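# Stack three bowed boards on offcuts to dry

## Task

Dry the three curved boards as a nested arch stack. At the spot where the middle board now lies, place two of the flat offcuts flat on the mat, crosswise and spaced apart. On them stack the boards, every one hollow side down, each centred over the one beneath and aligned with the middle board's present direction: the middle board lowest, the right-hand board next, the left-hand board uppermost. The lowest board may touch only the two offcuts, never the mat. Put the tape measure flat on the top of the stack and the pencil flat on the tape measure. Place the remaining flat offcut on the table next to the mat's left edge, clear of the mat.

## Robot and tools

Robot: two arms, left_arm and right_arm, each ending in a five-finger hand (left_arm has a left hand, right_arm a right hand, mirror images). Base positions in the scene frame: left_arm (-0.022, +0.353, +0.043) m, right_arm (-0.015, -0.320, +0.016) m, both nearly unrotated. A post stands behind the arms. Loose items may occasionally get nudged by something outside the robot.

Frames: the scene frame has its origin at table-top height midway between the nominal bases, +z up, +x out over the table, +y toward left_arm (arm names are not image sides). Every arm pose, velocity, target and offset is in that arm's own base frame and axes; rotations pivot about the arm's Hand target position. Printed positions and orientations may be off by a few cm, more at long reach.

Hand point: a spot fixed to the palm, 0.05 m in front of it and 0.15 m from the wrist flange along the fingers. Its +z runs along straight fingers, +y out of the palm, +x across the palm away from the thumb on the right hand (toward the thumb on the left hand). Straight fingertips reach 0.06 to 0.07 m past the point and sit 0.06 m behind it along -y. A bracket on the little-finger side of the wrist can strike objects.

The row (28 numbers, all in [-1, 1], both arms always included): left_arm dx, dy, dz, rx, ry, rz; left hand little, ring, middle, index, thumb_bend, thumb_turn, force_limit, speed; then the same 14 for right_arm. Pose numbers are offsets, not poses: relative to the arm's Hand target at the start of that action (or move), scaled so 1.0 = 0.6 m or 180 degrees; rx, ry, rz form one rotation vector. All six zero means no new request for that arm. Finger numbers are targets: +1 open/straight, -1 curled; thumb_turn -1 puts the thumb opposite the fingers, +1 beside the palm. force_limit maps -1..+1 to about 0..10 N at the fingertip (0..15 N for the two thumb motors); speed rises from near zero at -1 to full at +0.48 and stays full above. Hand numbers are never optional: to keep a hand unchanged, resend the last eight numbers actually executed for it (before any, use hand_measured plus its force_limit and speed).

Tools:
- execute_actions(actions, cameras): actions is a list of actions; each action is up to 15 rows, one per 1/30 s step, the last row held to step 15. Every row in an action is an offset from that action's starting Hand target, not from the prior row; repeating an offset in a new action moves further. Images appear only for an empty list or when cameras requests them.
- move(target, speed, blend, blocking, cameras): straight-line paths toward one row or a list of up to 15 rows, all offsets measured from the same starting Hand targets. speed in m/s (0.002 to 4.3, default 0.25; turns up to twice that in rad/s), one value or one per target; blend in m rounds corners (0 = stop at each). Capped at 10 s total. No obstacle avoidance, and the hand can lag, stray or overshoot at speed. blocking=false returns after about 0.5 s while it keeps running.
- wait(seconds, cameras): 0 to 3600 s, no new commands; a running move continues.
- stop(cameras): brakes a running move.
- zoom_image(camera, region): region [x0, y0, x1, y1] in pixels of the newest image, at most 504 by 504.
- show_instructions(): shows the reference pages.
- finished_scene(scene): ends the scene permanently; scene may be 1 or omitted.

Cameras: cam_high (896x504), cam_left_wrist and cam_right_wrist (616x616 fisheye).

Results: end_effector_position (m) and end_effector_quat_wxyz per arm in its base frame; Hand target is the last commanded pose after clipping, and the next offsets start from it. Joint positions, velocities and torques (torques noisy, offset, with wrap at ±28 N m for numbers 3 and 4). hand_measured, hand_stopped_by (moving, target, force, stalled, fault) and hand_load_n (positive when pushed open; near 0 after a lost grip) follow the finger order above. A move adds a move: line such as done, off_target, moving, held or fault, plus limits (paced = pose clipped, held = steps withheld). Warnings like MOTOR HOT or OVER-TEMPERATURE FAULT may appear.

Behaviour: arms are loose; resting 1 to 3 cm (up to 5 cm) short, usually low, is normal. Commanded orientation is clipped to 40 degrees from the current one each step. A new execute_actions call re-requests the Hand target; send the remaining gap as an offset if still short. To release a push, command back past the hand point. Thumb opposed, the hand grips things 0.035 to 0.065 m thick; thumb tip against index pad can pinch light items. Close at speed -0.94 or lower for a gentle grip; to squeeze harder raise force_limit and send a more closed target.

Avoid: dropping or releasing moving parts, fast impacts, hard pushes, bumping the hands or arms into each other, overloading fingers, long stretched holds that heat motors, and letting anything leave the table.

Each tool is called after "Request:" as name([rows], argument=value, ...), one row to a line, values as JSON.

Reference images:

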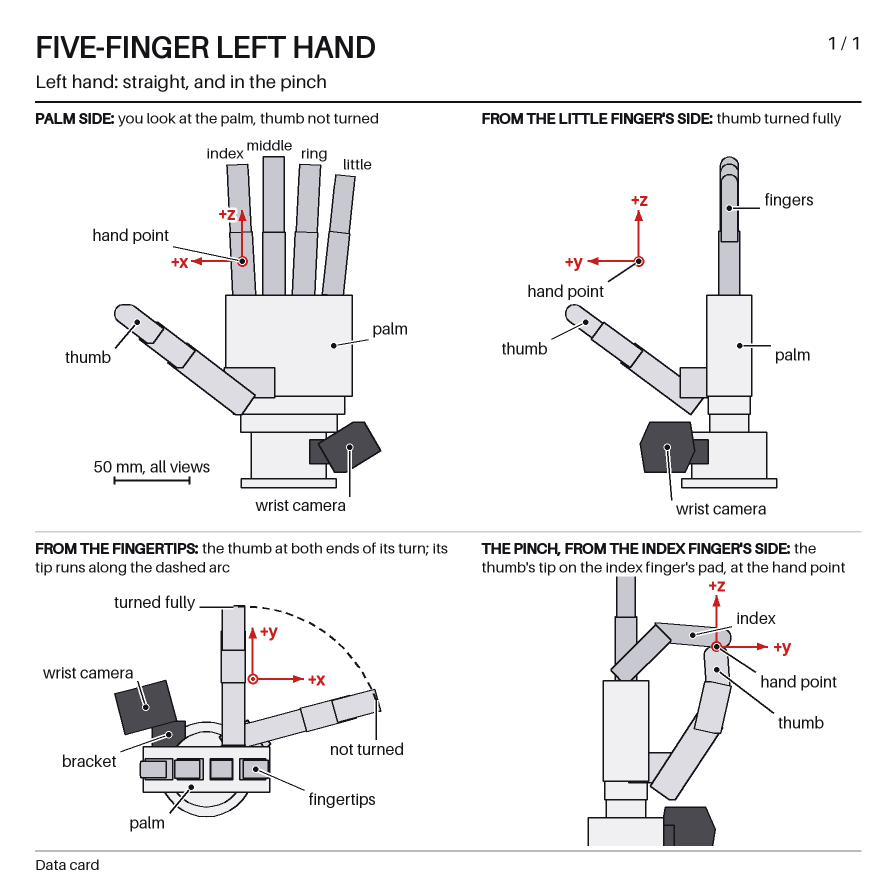

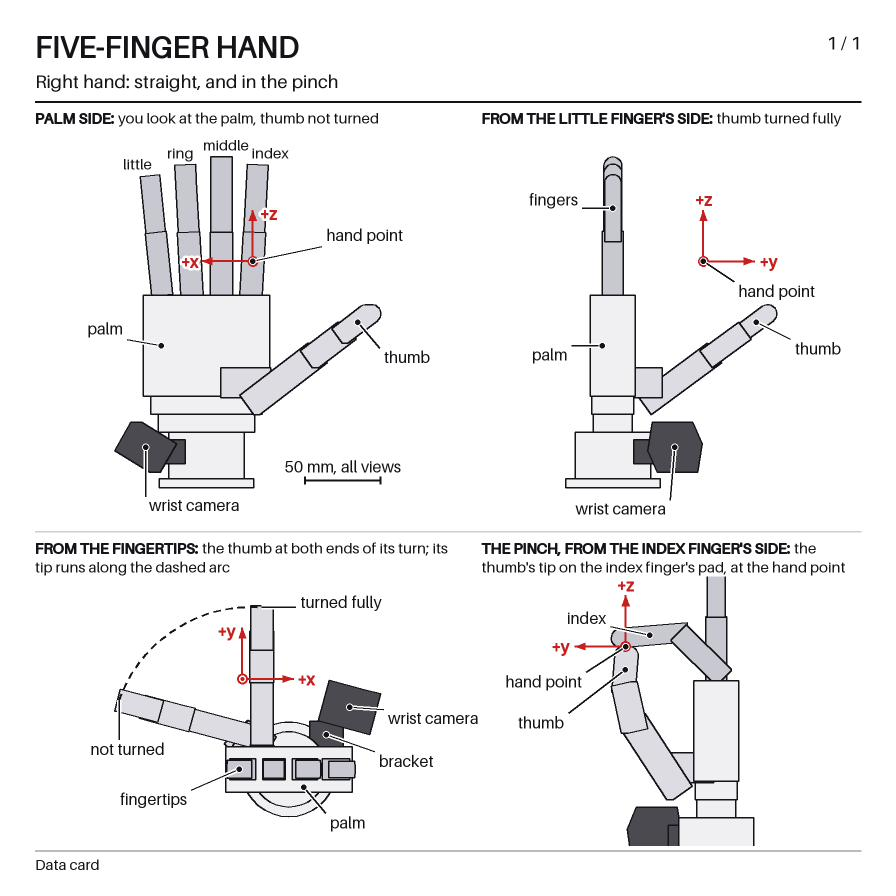

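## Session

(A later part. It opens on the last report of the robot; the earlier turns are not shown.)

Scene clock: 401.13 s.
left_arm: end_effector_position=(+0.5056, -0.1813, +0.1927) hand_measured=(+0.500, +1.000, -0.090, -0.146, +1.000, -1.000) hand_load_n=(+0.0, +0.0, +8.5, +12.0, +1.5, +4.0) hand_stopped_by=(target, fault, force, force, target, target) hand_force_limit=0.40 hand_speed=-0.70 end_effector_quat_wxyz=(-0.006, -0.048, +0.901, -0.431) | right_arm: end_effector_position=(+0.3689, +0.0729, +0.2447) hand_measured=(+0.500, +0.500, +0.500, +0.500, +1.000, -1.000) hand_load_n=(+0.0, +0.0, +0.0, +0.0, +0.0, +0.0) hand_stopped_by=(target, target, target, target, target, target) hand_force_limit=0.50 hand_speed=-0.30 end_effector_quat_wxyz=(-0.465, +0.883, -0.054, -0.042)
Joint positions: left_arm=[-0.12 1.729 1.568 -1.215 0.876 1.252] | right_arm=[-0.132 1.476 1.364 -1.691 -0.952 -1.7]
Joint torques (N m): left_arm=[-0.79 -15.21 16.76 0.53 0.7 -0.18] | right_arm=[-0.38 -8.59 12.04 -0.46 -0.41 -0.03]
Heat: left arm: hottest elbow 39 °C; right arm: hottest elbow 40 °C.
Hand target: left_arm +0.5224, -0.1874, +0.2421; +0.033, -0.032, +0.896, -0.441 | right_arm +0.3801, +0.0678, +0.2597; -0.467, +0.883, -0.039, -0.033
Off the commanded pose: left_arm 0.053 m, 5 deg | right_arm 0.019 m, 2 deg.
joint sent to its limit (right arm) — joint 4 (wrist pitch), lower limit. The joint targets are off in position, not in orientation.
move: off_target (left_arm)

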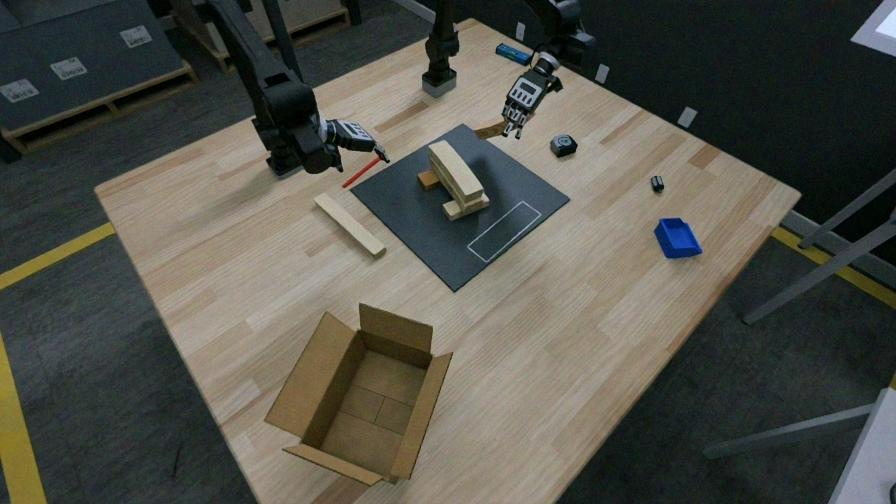

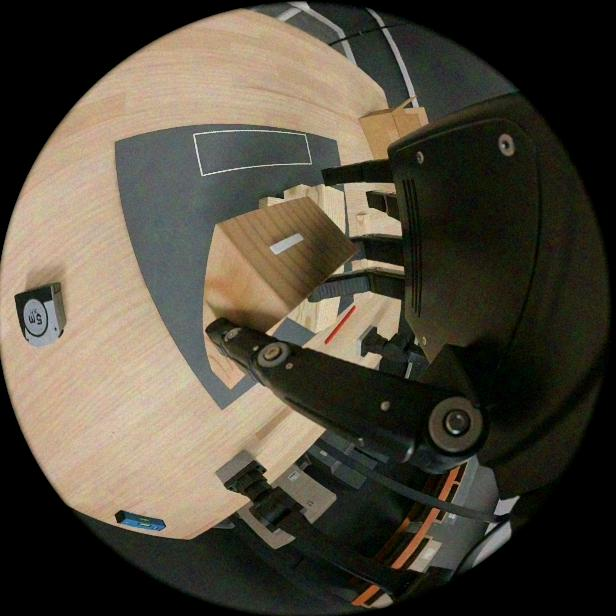

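Request:
move([
  [0.22,0,0.03,0,0,0, 0.5,0.5,-0.45,-0.45,1,-1,0.4,-0.7, 0,0,0,0,0,0, 0.5,0.5,0.5,0.5,1,-1,0.5,-0.3],
  [0.22,0,-0.04,0,0,0, 0.5,0.5,-0.45,-0.45,1,-1,0.4,-0.7, 0,0,0,0,0,0, 0.5,0.5,0.5,0.5,1,-1,0.5,-0.3],
], speed=0.08, blend=0.02, cameras=["cam_high","cam_left_wrist","cam_right_wrist"])

Request:
zoom_image(camera="cam_high", region=[450, 40, 600, 220])

Scene clock: 406.63 s.
left_arm: end_effector_position=(+0.6453, -0.1932, +0.2011) hand_measured=(+0.500, +1.000, -0.090, -0.146, +1.000, -1.000) hand_load_n=(+0.0, +0.0, +8.5, +12.5, +1.5, +4.0) hand_stopped_by=(target, fault, force, force, target, target) hand_force_limit=0.40 hand_speed=-0.70 end_effector_quat_wxyz=(+0.012, -0.033, +0.901, -0.433) | right_arm: end_effector_position=(+0.3689, +0.0729, +0.2447) hand_measured=(+0.500, +0.500, +0.500, +0.500, +1.000, -1.000) hand_load_n=(+0.0, +0.0, +0.0, +0.0, +0.0, +0.0) hand_stopped_by=(target, target, target, target, target, target) hand_force_limit=0.50 hand_speed=-0.30 end_effector_quat_wxyz=(-0.465, +0.883, -0.054, -0.042)
Joint positions: left_arm=[-0.114 2.117 2.177 -1.413 0.876 1.281] | right_arm=[-0.132 1.476 1.364 -1.691 -0.952 -1.7]
Joint torques (N m): left_arm=[1.03 -18.78 11.92 1.62 0.94 -0.1] | right_arm=[-0.44 -8.47 12.04 -0.44 -0.41 -0.02]
Heat: left arm: hottest elbow 40 °C; right arm: hottest elbow 40 °C.
Hand target: left_arm +0.6544, -0.1874, +0.2181; +0.033, -0.032, +0.896, -0.441 | right_arm +0.3801, +0.0678, +0.2597; -0.467, +0.883, -0.039, -0.033
Off the commanded pose: left_arm 0.020 m, 3 deg | right_arm 0.019 m, 2 deg.
joint sent to its limit (right arm) — joint 4 (wrist pitch), lower limit. The joint targets are off in position, not in orientation.
move: off_target (left_arm)

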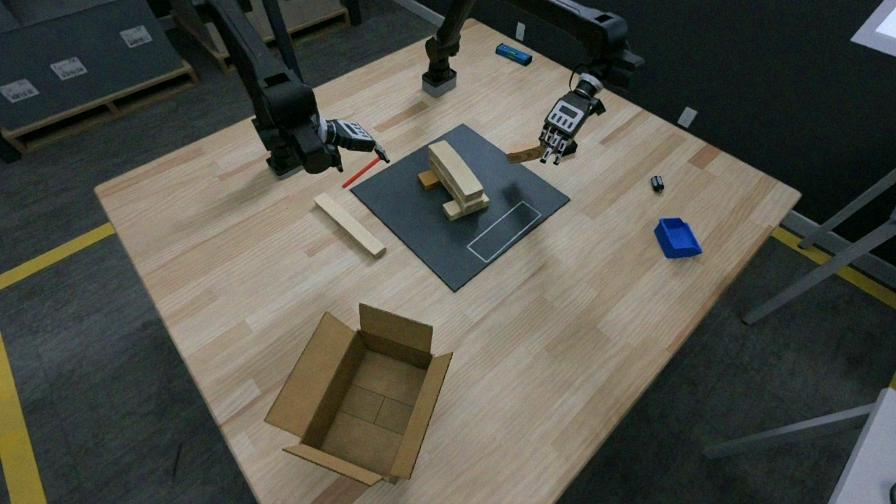

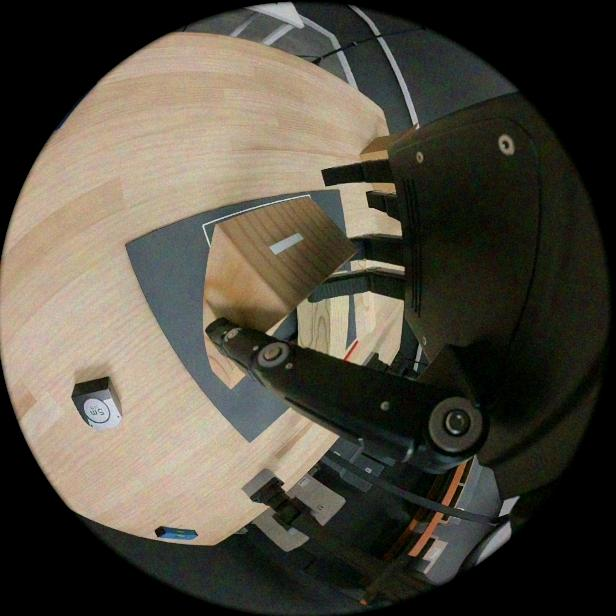

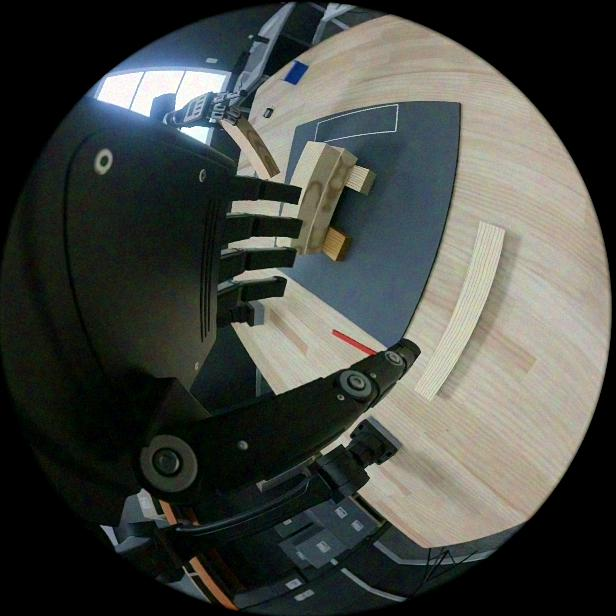

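Scaled by 2.800 from the camera's image (finer frame: 1280x720).

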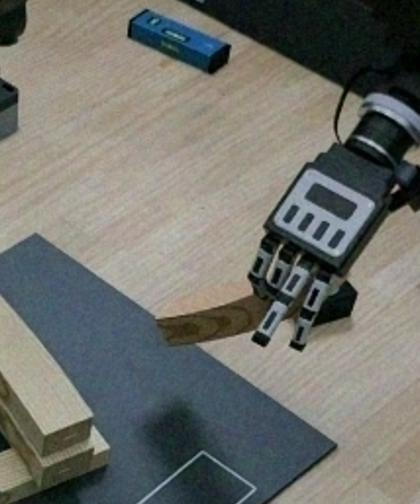

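Request:
move([
  [-0.01,0,-0.095,0,0,0, 0.5,0.5,-0.45,-0.45,1,-1,0.4,-0.7, 0,0,0,0,0,0, 0.5,0.5,0.5,0.5,1,-1,0.5,-0.3],
], speed=0.06, cameras=["cam_high","cam_left_wrist"])

Request:
zoom_image(camera="cam_high", region=[470, 80, 590, 220])

Scene clock: 410.70 s.
left_arm: end_effector_position=(+0.6427, -0.1928, +0.1367) hand_measured=(+0.500, +1.000, -0.090, -0.146, +1.000, -1.000) hand_load_n=(+0.0, +0.0, +8.5, +12.0, +1.5, +4.0) hand_stopped_by=(target, fault, force, force, target, target) hand_force_limit=0.40 hand_speed=-0.70 end_effector_quat_wxyz=(+0.010, -0.033, +0.901, -0.432) | right_arm: end_effector_position=(+0.3689, +0.0729, +0.2447) hand_measured=(+0.500, +0.500, +0.500, +0.500, +1.000, -1.000) hand_load_n=(+0.0, +0.0, +0.0, +0.0, +0.0, +0.0) hand_stopped_by=(target, target, target, target, target, target) hand_force_limit=0.50 hand_speed=-0.30 end_effector_quat_wxyz=(-0.465, +0.883, -0.054, -0.042)
Joint positions: left_arm=[-0.114 2.117 2.008 -1.249 0.876 1.283] | right_arm=[-0.132 1.476 1.364 -1.691 -0.952 -1.7]
Joint torques (N m): left_arm=[1.08 -20.48 10.15 1.69 0.91 -0.13] | right_arm=[-0.44 -8.59 12.03 -0.46 -0.42 -0.01]
Heat: left arm: hottest elbow 40 °C; right arm: hottest elbow 41 °C.
Hand target: left_arm +0.6484, -0.1874, +0.1611; +0.033, -0.032, +0.896, -0.441 | right_arm +0.3801, +0.0678, +0.2597; -0.467, +0.883, -0.039, -0.033
Off the commanded pose: left_arm 0.026 m, 3 deg | right_arm 0.019 m, 2 deg.
joint sent to its limit (right arm) — joint 4 (wrist pitch), lower limit. The joint targets are off in position, not in orientation.
move: off_target (left_arm)

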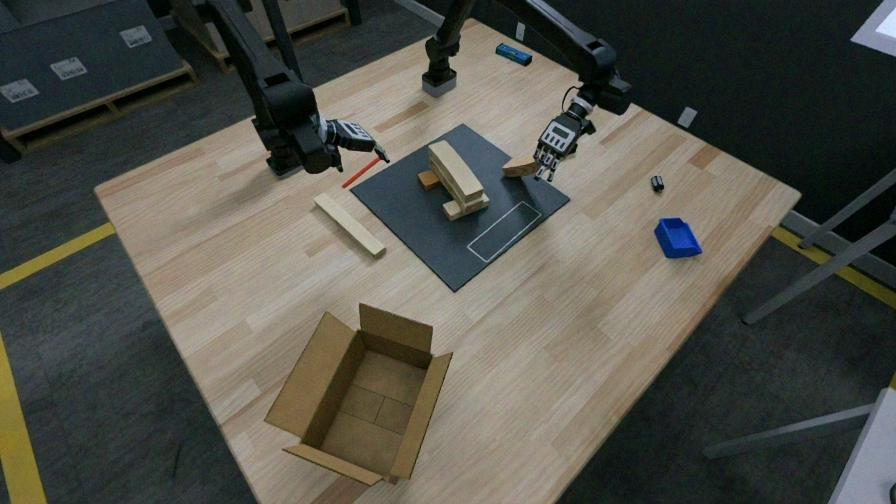

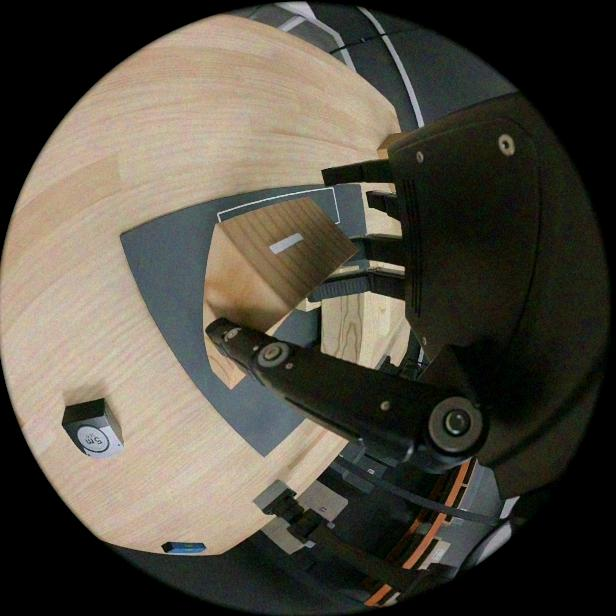

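Scaled by 3.600 from the camera's image (finer frame: 1280x720).

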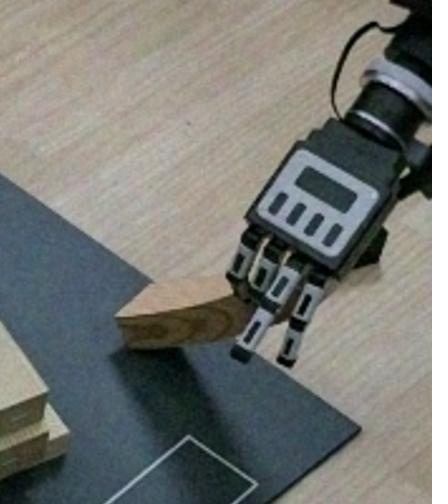

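Request:
move([
  [-0.117,0.0,0.085,0,0,0, 0.5,0.5,-0.45,-0.45,1,-1,0.4,-0.7, 0,0,0,0,0,0, 0.5,0.5,0.5,0.5,1,-1,0.5,-0.3],
  [-0.24,0.0,0.11,0,0,0, 0.5,0.5,-0.45,-0.45,1,-1,0.4,-0.7, 0,0,0,0,0,0, 0.5,0.5,0.5,0.5,1,-1,0.5,-0.3],
], speed=0.06, blend=0.02, cameras=["cam_high","cam_left_wrist"])

Request:
zoom_image(camera="cam_high", region=[450, 60, 590, 220])

Scene clock: 415.30 s.
left_arm: end_effector_position=(+0.5073, -0.1779, +0.2061) hand_measured=(+0.500, +1.000, -0.090, -0.146, +1.000, -1.000) hand_load_n=(+0.0, +0.0, +8.5, +12.0, +2.0, +4.0) hand_stopped_by=(target, fault, force, force, target, target) hand_force_limit=0.40 hand_speed=-0.70 end_effector_quat_wxyz=(+0.019, -0.035, +0.900, -0.434) | right_arm: end_effector_position=(+0.3689, +0.0729, +0.2447) hand_measured=(+0.500, +0.500, +0.500, +0.500, +1.000, -1.000) hand_load_n=(+0.0, +0.0, +0.0, +0.0, +0.0, +0.0) hand_stopped_by=(target, target, target, target, target, target) hand_force_limit=0.50 hand_speed=-0.30 end_effector_quat_wxyz=(-0.465, +0.883, -0.054, -0.042)
Joint positions: left_arm=[-0.114 1.694 1.557 -1.192 0.876 1.264] | right_arm=[-0.132 1.476 1.364 -1.691 -0.952 -1.7]
Joint torques (N m): left_arm=[-0.91 -15.15 10.39 1.66 0.67 -0.38] | right_arm=[-0.38 -8.53 12.05 -0.44 -0.42 -0.02]
Heat: left arm: hottest elbow 40 °C; right arm: hottest elbow 41 °C.
Hand target: left_arm +0.5044, -0.1874, +0.2271; +0.033, -0.032, +0.896, -0.441 | right_arm +0.3801, +0.0678, +0.2597; -0.467, +0.883, -0.039, -0.033
Off the commanded pose: left_arm 0.023 m, 2 deg | right_arm 0.019 m, 2 deg.
joint sent to its limit (right arm) — joint 4 (wrist pitch), lower limit. The joint targets are off in position, not in orientation.
move: off_target (left_arm)

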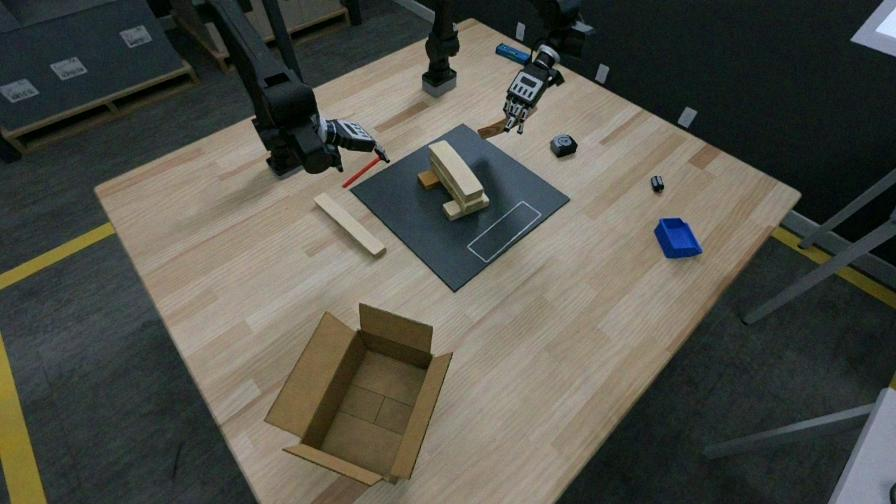

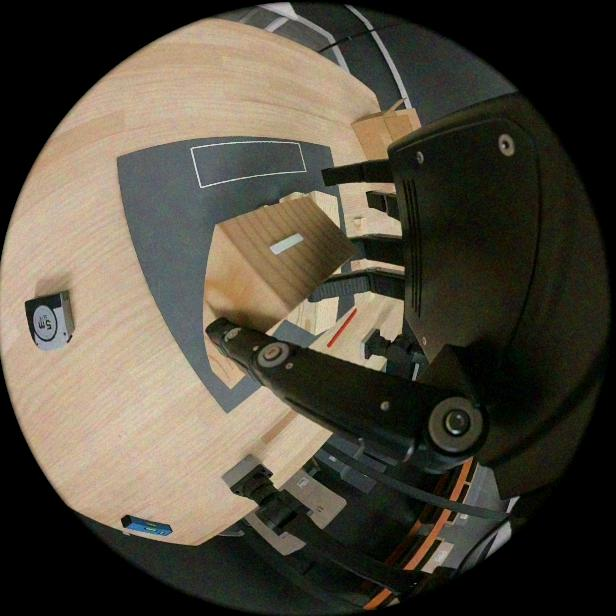

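Scaled by 3.150 from the camera's image (finer frame: 1280x720).

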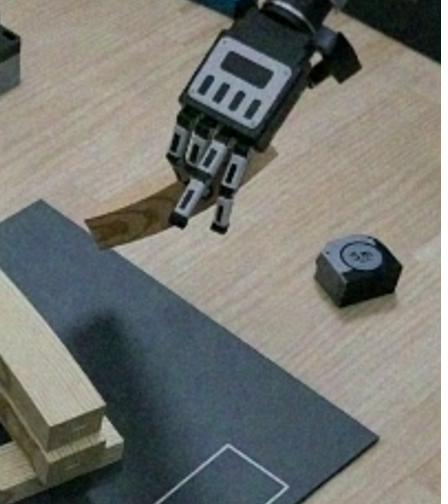

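Request:
move([
  [0.22,0.01,0.03,0,0,0, 0.5,0.5,-0.45,-0.45,1,-1,0.4,-0.7, 0,0,0,0,0,0, 0.5,0.5,0.5,0.5,1,-1,0.5,-0.3],
  [0.23,0.01,-0.14,0,0,0, 0.5,0.5,-0.45,-0.45,1,-1,0.4,-0.7, 0,0,0,0,0,0, 0.5,0.5,0.5,0.5,1,-1,0.5,-0.3],
], speed=0.08, blend=0.02, cameras=["cam_high"])

Request:
zoom_image(camera="cam_high", region=[470, 80, 590, 220])

Scene clock: 420.03 s.
left_arm: end_effector_position=(+0.6368, -0.1860, +0.1360) hand_measured=(+0.500, +1.000, -0.090, -0.146, +1.000, -1.000) hand_load_n=(+0.0, +0.0, +8.5, +11.5, +1.5, +3.0) hand_stopped_by=(target, fault, force, force, target, target) hand_force_limit=0.40 hand_speed=-0.70 end_effector_quat_wxyz=(+0.021, -0.029, +0.900, -0.434) | right_arm: end_effector_position=(+0.3689, +0.0729, +0.2447) hand_measured=(+0.500, +0.500, +0.500, +0.500, +1.000, -1.000) hand_load_n=(+0.0, +0.0, +0.0, +0.0, +0.0, +0.0) hand_stopped_by=(target, target, target, target, target, target) hand_force_limit=0.50 hand_speed=-0.30 end_effector_quat_wxyz=(-0.465, +0.883, -0.054, -0.042)
Joint positions: left_arm=[-0.105 2.08 1.945 -1.208 0.877 1.294] | right_arm=[-0.132 1.476 1.364 -1.691 -0.952 -1.7]
Joint torques (N m): left_arm=[0.67 -18.32 9.94 1.65 0.95 -0.11] | right_arm=[-0.5 -8.53 12.07 -0.44 -0.42 -0.02]
Heat: left arm: hottest elbow 40 °C; right arm: hottest elbow 41 °C.
Hand target: left_arm +0.6424, -0.1814, +0.1431; +0.033, -0.032, +0.896, -0.441 | right_arm +0.3801, +0.0678, +0.2597; -0.467, +0.883, -0.039, -0.033
Off the commanded pose: left_arm 0.010 m, 2 deg | right_arm 0.019 m, 2 deg.
joint sent to its limit (right arm) — joint 4 (wrist pitch), lower limit. The joint targets are off in position, not in orientation.
move: done

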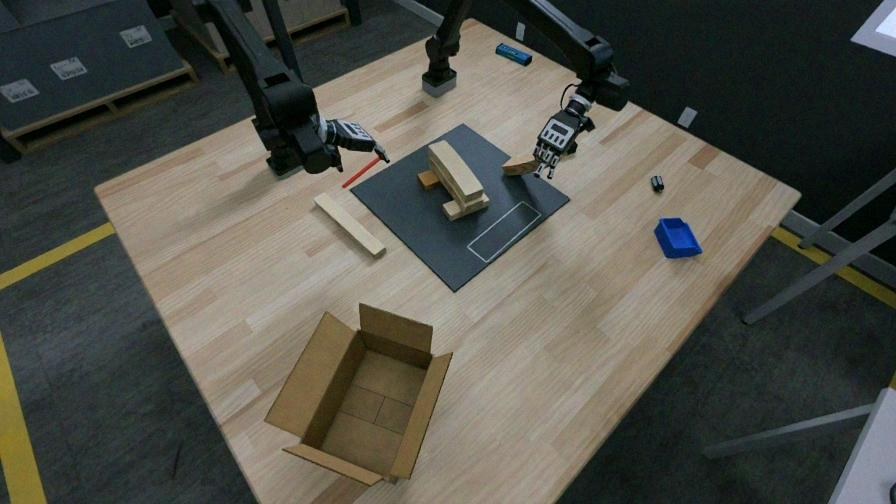

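Scaled by 3.600 from the camera's image (finer frame: 1280x720).

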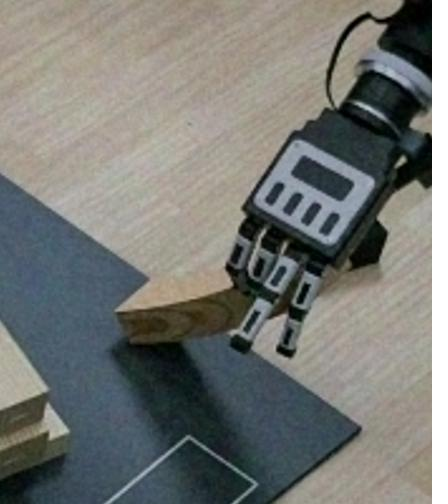

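Request:
move([
  [0.0,0.0,-0.035,0,0,0, 0.5,0.5,-0.45,-0.45,1,-1,0.4,-0.7, 0,0,0,0,0,0, 0.5,0.5,0.5,0.5,1,-1,0.5,-0.3],
], speed=0.05, cameras=["cam_high"])

Request:
zoom_image(camera="cam_high", region=[470, 80, 590, 220])

Scene clock: 421.67 s.
left_arm: end_effector_position=(+0.6438, -0.1814, +0.1283) hand_measured=(+0.500, +1.000, -0.090, -0.146, +1.000, -1.000) hand_load_n=(+0.0, -0.5, +9.5, +11.0, +1.5, +1.5) hand_stopped_by=(target, fault, force, force, target, target) hand_force_limit=0.40 hand_speed=-0.70 end_effector_quat_wxyz=(+0.034, -0.030, +0.897, -0.440) | right_arm: end_effector_position=(+0.3689, +0.0729, +0.2447) hand_measured=(+0.500, +0.500, +0.500, +0.500, +1.000, -1.000) hand_load_n=(+0.0, +0.0, +0.0, +0.0, +0.0, +0.0) hand_stopped_by=(target, target, target, target, target, target) hand_force_limit=0.50 hand_speed=-0.30 end_effector_quat_wxyz=(-0.465, +0.883, -0.054, -0.042)
Joint positions: left_arm=[-0.094 2.08 1.921 -1.152 0.886 1.286] | right_arm=[-0.132 1.476 1.364 -1.691 -0.952 -1.7]
Joint torques (N m): left_arm=[0.62 -17.03 8.49 1.69 0.61 -0.1] | right_arm=[-0.32 -8.41 12.04 -0.47 -0.41 -0.02]
Heat: left arm: hottest elbow 40 °C; right arm: hottest elbow 41 °C.
Hand target: left_arm +0.6424, -0.1814, +0.1221; +0.033, -0.032, +0.896, -0.441 | right_arm +0.3801, +0.0678, +0.2597; -0.467, +0.883, -0.039, -0.033
Off the commanded pose: left_arm 0.006 m, 0 deg | right_arm 0.019 m, 2 deg.
joint sent to its limit (right arm) — joint 4 (wrist pitch), lower limit. The joint targets are off in position, not in orientation.
move: done

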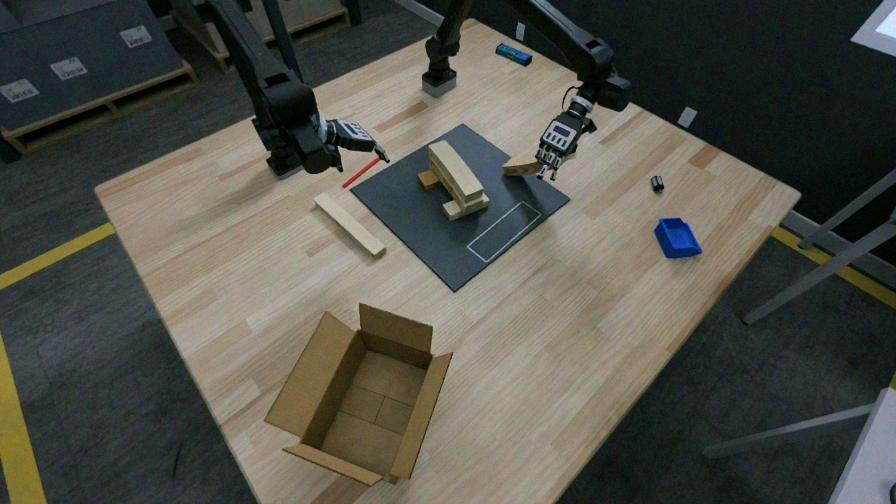

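Scaled by 3.600 from the camera's image (finer frame: 1280x720).

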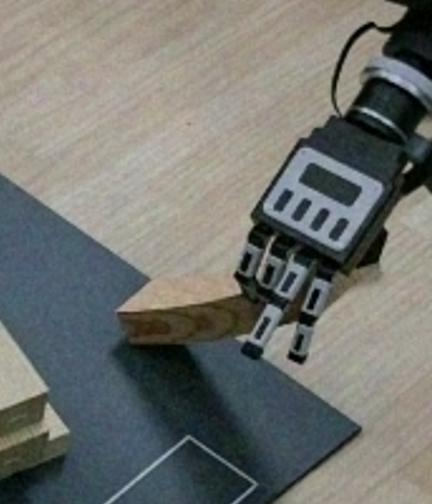

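Request:
move([
  [0.0,0.0,0.0,0,0,0, 0.5,0.5,-0.082,-0.134,1,-1,0.4,-0.8, 0,0,0,0,0,0, 0.5,0.5,0.5,0.5,1,-1,0.5,-0.3],
], speed=0.05, cameras=[])

Scene clock: 423.43 s.
left_arm: end_effector_position=(+0.6442, -0.1814, +0.1283) hand_measured=(+0.500, +1.000, -0.080, -0.132, +1.000, -1.000) hand_load_n=(+0.0, +0.0, +7.5, +8.0, +1.5, +1.5) hand_stopped_by=(target, fault, force, force, target, target) hand_force_limit=0.40 hand_speed=-0.80 end_effector_quat_wxyz=(+0.035, -0.030, +0.897, -0.440) | right_arm: end_effector_position=(+0.3689, +0.0729, +0.2447) hand_measured=(+0.500, +0.500, +0.500, +0.500, +1.000, -1.000) hand_load_n=(+0.0, +0.0, +0.5, +0.0, +0.0, +0.0) hand_stopped_by=(target, target, target, target, target, target) hand_force_limit=0.50 hand_speed=-0.30 end_effector_quat_wxyz=(-0.465, +0.883, -0.054, -0.042)
Joint positions: left_arm=[-0.094 2.08 1.921 -1.151 0.886 1.286] | right_arm=[-0.132 1.476 1.364 -1.691 -0.952 -1.7]
Joint torques (N m): left_arm=[0.44 -17.03 8.5 1.68 0.62 -0.09] | right_arm=[-0.32 -8.41 12.04 -0.44 -0.42 -0.01]
Heat: left arm: hottest elbow 40 °C; right arm: hottest elbow 41 °C.
Hand target: left_arm +0.6424, -0.1814, +0.1221; +0.033, -0.032, +0.896, -0.441 | right_arm +0.3801, +0.0678, +0.2597; -0.467, +0.883, -0.039, -0.033
Off the commanded pose: left_arm 0.006 m, 0 deg | right_arm 0.019 m, 2 deg.
joint sent to its limit (right arm) — joint 4 (wrist pitch), lower limit. The joint targets are off in position, not in orientation.
move: done

Request:
move([
  [0,0,0,0,0,0, 0.5,0.5,-0.072,-0.122,1,-1,0.4,-0.8, 0,0,0,0,0,0, 0.5,0.5,0.5,0.5,1,-1,0.5,-0.3],
  [-0.05,0.0,0.045,0,0,0, 0.5,0.5,-0.072,-0.122,1,-1,0.4,-0.8, 0,0,0,0,0,0, 0.5,0.5,0.5,0.5,1,-1,0.5,-0.3],
  [-0.105,0.0,0.075,0,0,0, 0.5,0.5,-0.072,-0.122,1,-1,0.4,-0.8, 0,0,0,0,0,0, 0.5,0.5,0.5,0.5,1,-1,0.5,-0.3],
], speed=0.05, blend=[0,0.01,0], cameras=["cam_high","cam_left_wrist"])

Request:
zoom_image(camera="cam_high", region=[470, 80, 590, 220])

Scene clock: 427.67 s.
left_arm: end_effector_position=(+0.5866, -0.1806, +0.1605) hand_measured=(+0.500, +1.000, -0.070, -0.120, +1.000, -1.000) hand_load_n=(+0.0, +0.0, +6.0, +7.0, +0.5, +3.0) hand_stopped_by=(target, fault, target, target, target, target) hand_force_limit=0.40 hand_speed=-0.80 end_effector_quat_wxyz=(+0.036, -0.022, +0.897, -0.441) | right_arm: end_effector_position=(+0.3689, +0.0729, +0.2447) hand_measured=(+0.500, +0.500, +0.500, +0.500, +1.000, -1.000) hand_load_n=(+0.0, +0.0, -0.5, +0.0, +0.0, +0.0) hand_stopped_by=(target, target, target, target, target, target) hand_force_limit=0.50 hand_speed=-0.30 end_effector_quat_wxyz=(-0.465, +0.883, -0.054, -0.042)
Joint positions: left_arm=[-0.102 1.902 1.726 -1.131 0.888 1.294] | right_arm=[-0.132 1.476 1.364 -1.691 -0.952 -1.7]
Joint torques (N m): left_arm=[-0.85 -16.56 8.58 1.09 0.44 -0.29] | right_arm=[-0.32 -8.47 12.04 -0.44 -0.42 -0.02]
Heat: left arm: hottest elbow 39 °C; right arm: hottest elbow 41 °C.
Hand target: left_arm +0.5794, -0.1814, +0.1671; +0.033, -0.032, +0.896, -0.441 | right_arm +0.3801, +0.0678, +0.2597; -0.467, +0.883, -0.039, -0.033
Off the commanded pose: left_arm 0.010 m, 1 deg | right_arm 0.019 m, 2 deg.
joint sent to its limit (right arm) — joint 4 (wrist pitch), lower limit. The joint targets are off in position, not in orientation.
move: done

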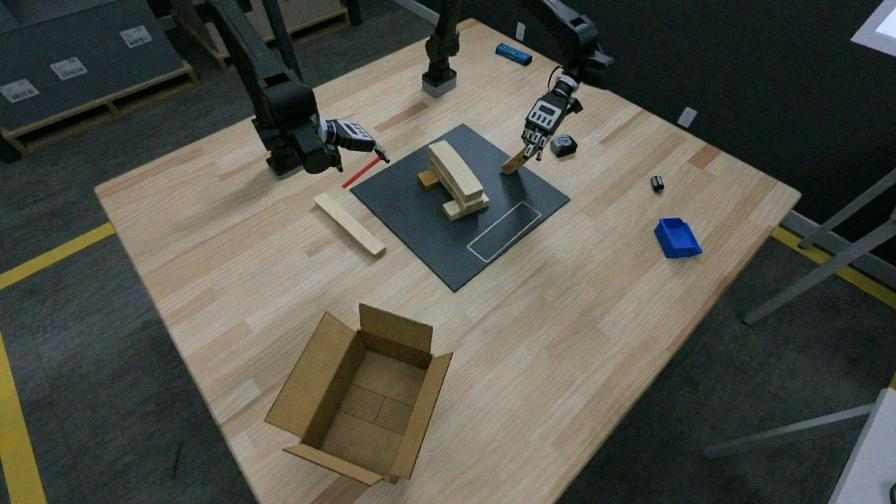

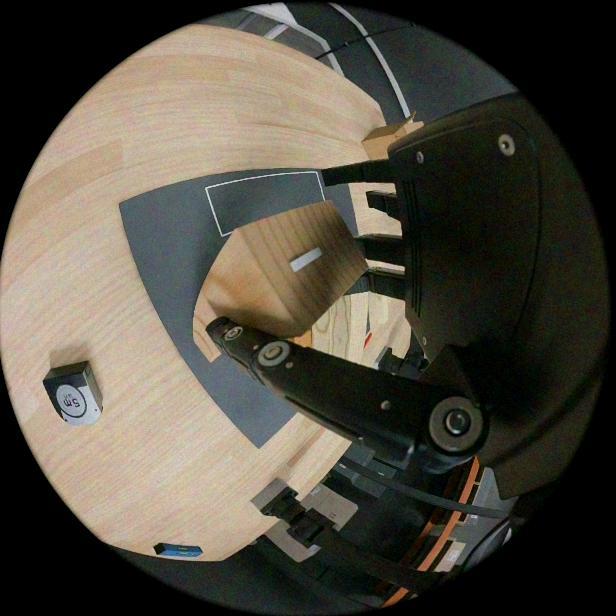

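Scaled by 3.600 from the camera's image (finer frame: 1280x720).

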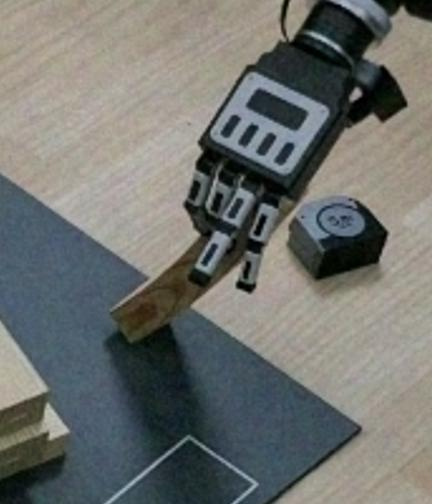

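Request:
move([
  [-0.09,0.0,0.035,0,0,0, 0.5,0.5,-0.072,-0.122,1,-1,0.4,-0.8, 0,0,0,0,0,0, 0.5,0.5,0.5,0.5,1,-1,0.5,-0.3],
  [-0.185,0.0,0.04,0,0,0, 0.5,0.5,-0.072,-0.122,1,-1,0.4,-0.8, 0,0,0,0,0,0, 0.5,0.5,0.5,0.5,1,-1,0.5,-0.3],
], speed=0.05, blend=[0.02,0], cameras=["cam_high","cam_left_wrist"])

Request:
zoom_image(camera="cam_high", region=[470, 60, 590, 200])

Scene clock: 431.47 s.
left_arm: end_effector_position=(+0.4682, -0.1728, +0.1708) hand_measured=(+0.500, +1.000, -0.070, -0.120, +1.000, -1.000) hand_load_n=(+0.0, +0.0, +6.0, +6.5, +1.0, +2.5) hand_stopped_by=(target, fault, target, target, target, target) hand_force_limit=0.40 hand_speed=-0.80 end_effector_quat_wxyz=(+0.015, -0.040, +0.900, -0.434) | right_arm: end_effector_position=(+0.3689, +0.0729, +0.2447) hand_measured=(+0.500, +0.500, +0.500, +0.500, +1.000, -1.000) hand_load_n=(+0.0, +0.0, +0.0, +0.0, +0.5, +0.0) hand_stopped_by=(target, target, target, target, target, target) hand_force_limit=0.50 hand_speed=-0.30 end_effector_quat_wxyz=(-0.465, +0.883, -0.054, -0.042)
Joint positions: left_arm=[-0.113 1.616 1.364 -1.085 0.876 1.26] | right_arm=[-0.132 1.476 1.364 -1.691 -0.952 -1.7]
Joint torques (N m): left_arm=[-1.32 -13.63 9.99 1.73 0.67 -0.3] | right_arm=[-0.5 -8.41 12.03 -0.44 -0.42 -0.02]
Heat: left arm: hottest elbow 39 °C; right arm: hottest elbow 42 °C.
Hand target: left_arm +0.4684, -0.1814, +0.1911; +0.033, -0.032, +0.896, -0.441 | right_arm +0.3801, +0.0678, +0.2597; -0.467, +0.883, -0.039, -0.033
Off the commanded pose: left_arm 0.022 m, 2 deg | right_arm 0.019 m, 2 deg.
joint sent to its limit (right arm) — joint 4 (wrist pitch), lower limit. The joint targets are off in position, not in orientation.
move: off_target (left_arm)

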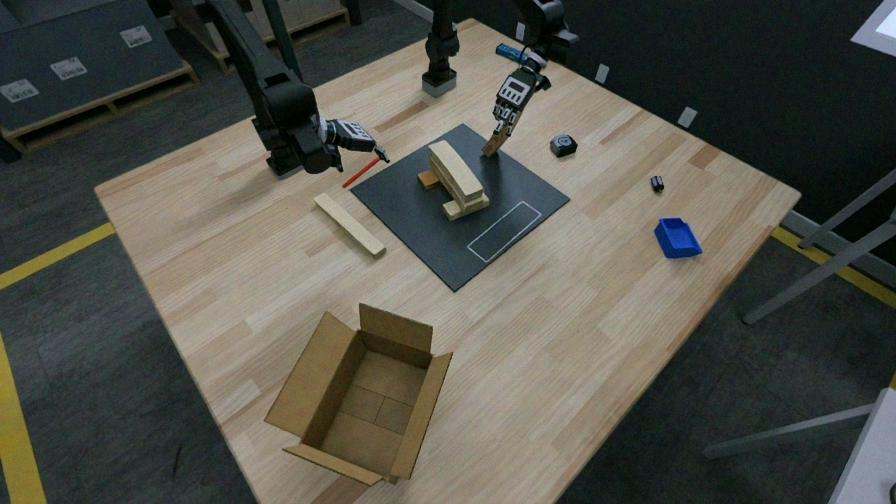

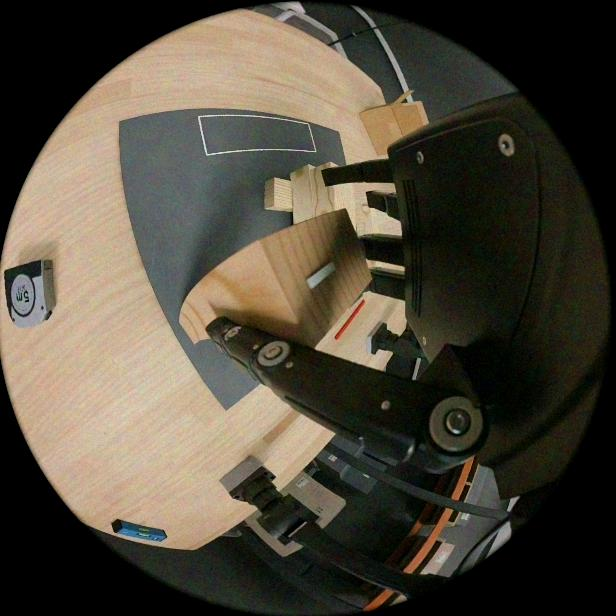

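Scaled by 3.600 from the camera's image (finer frame: 1280x720).

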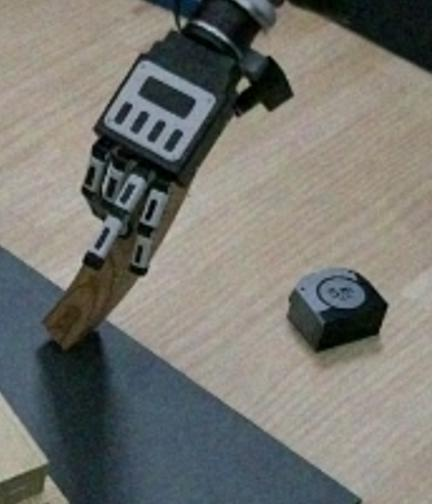

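Request:
move([
  [0,0.0,0.0,0,0,0, 0.5,0.5,-0.4,-0.4,1,-1,0.2,-0.85, 0,0,0,0,0,0, 0.5,0.5,0.5,0.5,1,-1,0.5,-0.3],
  [0.03,0.0,0.14,0,0,0, 0.5,0.5,-0.4,-0.4,1,-1,0.2,-0.85, 0,0,0,0,0,0, 0.5,0.5,0.5,0.5,1,-1,0.5,-0.3],
  [0.06,0.0,0.14,0,-0.111,0, 0.5,0.5,-0.4,-0.4,1,-1,0.2,-0.85, 0,0,0,0,0,0, 0.5,0.5,0.5,0.5,1,-1,0.5,-0.3],
], speed=0.08, blend=[0,0.01,0], cameras=["cam_high","cam_left_wrist"])

Request:
zoom_image(camera="cam_high", region=[460, 20, 600, 180])

Scene clock: 438.67 s.
left_arm: end_effector_position=(+0.5028, -0.1725, +0.2487) hand_measured=(+0.500, +1.000, -0.080, -0.120, +1.000, -1.000) hand_load_n=(+0.0, +0.0, +8.0, +6.5, +1.0, +4.0) hand_stopped_by=(target, fault, force, force, target, target) hand_force_limit=0.20 hand_speed=-0.85 end_effector_quat_wxyz=(+0.156, +0.020, +0.887, -0.434) | right_arm: end_effector_position=(+0.3689, +0.0729, +0.2447) hand_measured=(+0.500, +0.500, +0.500, +0.500, +1.000, -1.000) hand_load_n=(+0.0, +0.0, +0.0, +0.0, +0.0, +0.0) hand_stopped_by=(target, target, target, target, target, target) hand_force_limit=0.50 hand_speed=-0.30 end_effector_quat_wxyz=(-0.465, +0.883, -0.054, -0.042)
Joint positions: left_arm=[-0.117 1.482 1.39 -0.933 0.834 1.252] | right_arm=[-0.132 1.476 1.364 -1.691 -0.952 -1.7]
Joint torques (N m): left_arm=[-1.03 -13.27 11.26 2.73 0.5 -0.03] | right_arm=[-0.32 -8.53 12.03 -0.43 -0.42 -0.02]
Heat: left arm: hottest elbow 39 °C; right arm: hottest elbow 42 °C.
Hand target: left_arm +0.5044, -0.1814, +0.2751; +0.188, +0.045, +0.877, -0.440 | right_arm +0.3801, +0.0678, +0.2597; -0.467, +0.883, -0.039, -0.033
Off the commanded pose: left_arm 0.028 m, 5 deg | right_arm 0.019 m, 2 deg.
joint sent to its limit (right arm) — joint 4 (wrist pitch), lower limit. The joint targets are off in position, not in orientation.
move: off_target (left_arm)

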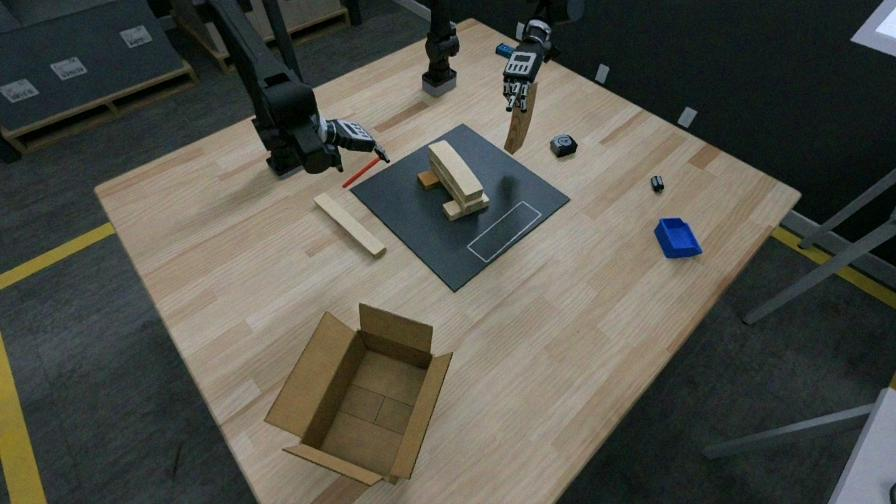

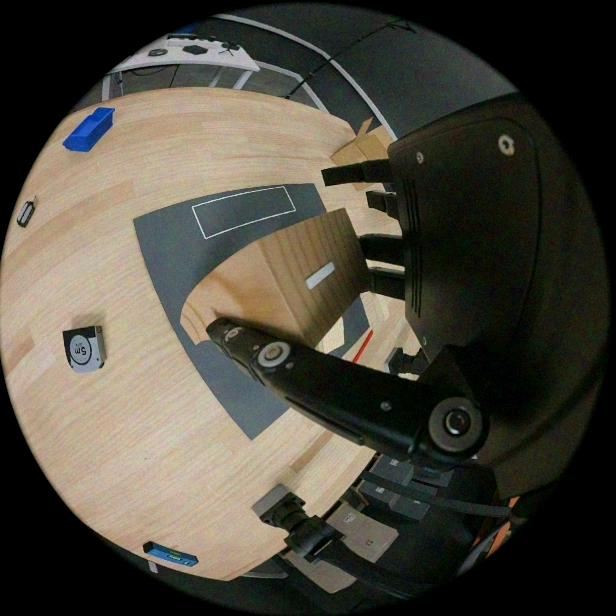

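Scaled by 3.150 from the camera's image (finer frame: 1280x720).

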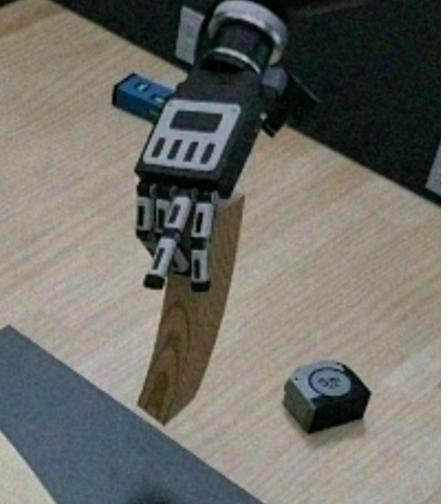

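Request:
move([
  [0.03,0.0,0.0,0,-0.18,0, 0.5,0.5,-0.4,-0.4,1,-1,0.2,-0.85, 0,0,0,0,0,0, 0.5,0.5,0.5,0.5,1,-1,0.5,-0.3],
], speed=0.15, cameras=["cam_high","cam_left_wrist"])

Request:
zoom_image(camera="cam_high", region=[460, 20, 600, 180])

Scene clock: 442.23 s.
left_arm: end_effector_position=(+0.5162, -0.1734, +0.2376) hand_measured=(+0.500, +1.000, -0.080, -0.120, +1.000, -1.000) hand_load_n=(+0.0, +0.0, +6.5, +6.5, +0.5, +5.0) hand_stopped_by=(target, fault, force, force, target, target) hand_force_limit=0.20 hand_speed=-0.85 end_effector_quat_wxyz=(+0.379, +0.124, +0.817, -0.416) | right_arm: end_effector_position=(+0.3689, +0.0729, +0.2447) hand_measured=(+0.500, +0.500, +0.500, +0.500, +1.000, -1.000) hand_load_n=(+0.0, +0.0, +0.0, +0.0, +0.0, +0.0) hand_stopped_by=(target, target, target, target, target, target) hand_force_limit=0.50 hand_speed=-0.30 end_effector_quat_wxyz=(-0.465, +0.883, -0.054, -0.042)
Joint positions: left_arm=[-0.139 1.284 0.996 -0.247 0.768 1.281] | right_arm=[-0.132 1.476 1.364 -1.691 -0.952 -1.7]
Joint torques (N m): left_arm=[-1.08 -10.75 11.82 3.88 0.2 0.46] | right_arm=[-0.44 -8.53 12.05 -0.42 -0.42 -0.02]
Heat: left arm: hottest elbow 39 °C; right arm: hottest elbow 42 °C.
Hand target: left_arm +0.5224, -0.1814, +0.2751; +0.425, +0.166, +0.790, -0.410 | right_arm +0.3801, +0.0678, +0.2597; -0.467, +0.883, -0.039, -0.033
Off the commanded pose: left_arm 0.039 m, 8 deg | right_arm 0.019 m, 2 deg.
joint sent to its limit (right arm) — joint 4 (wrist pitch), lower limit. The joint targets are off in position, not in orientation.
move: off_target (left_arm)

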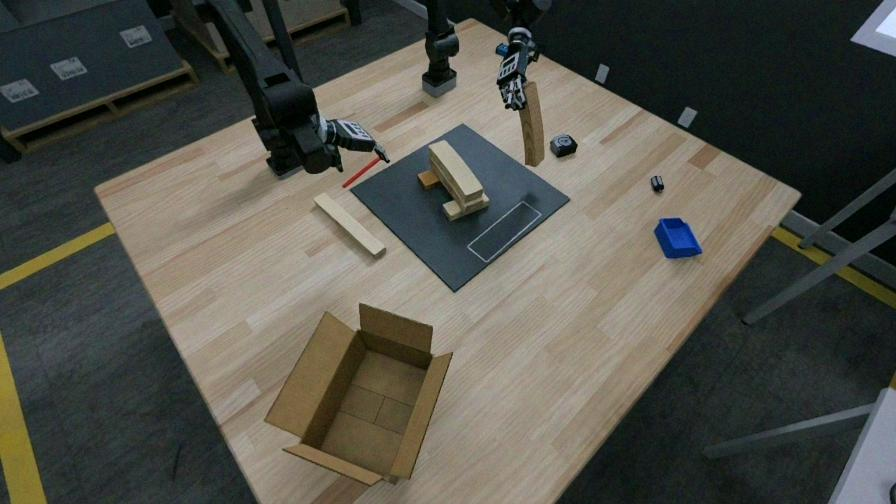

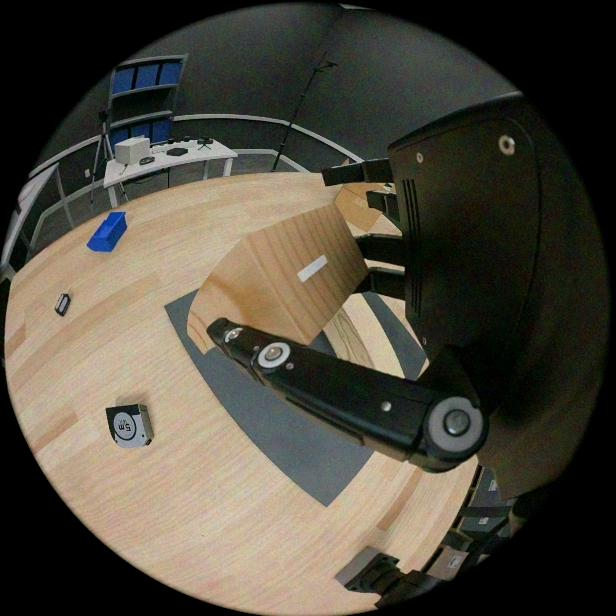

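Scaled by 3.150 from the camera's image (finer frame: 1280x720).

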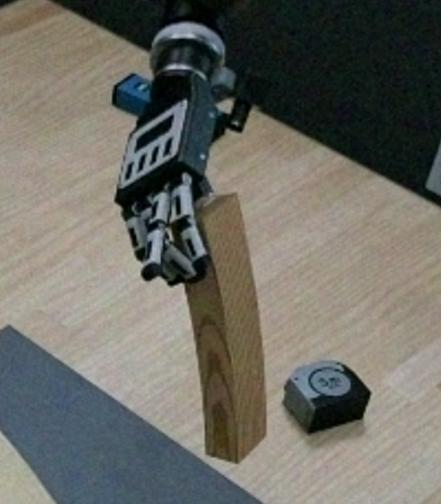

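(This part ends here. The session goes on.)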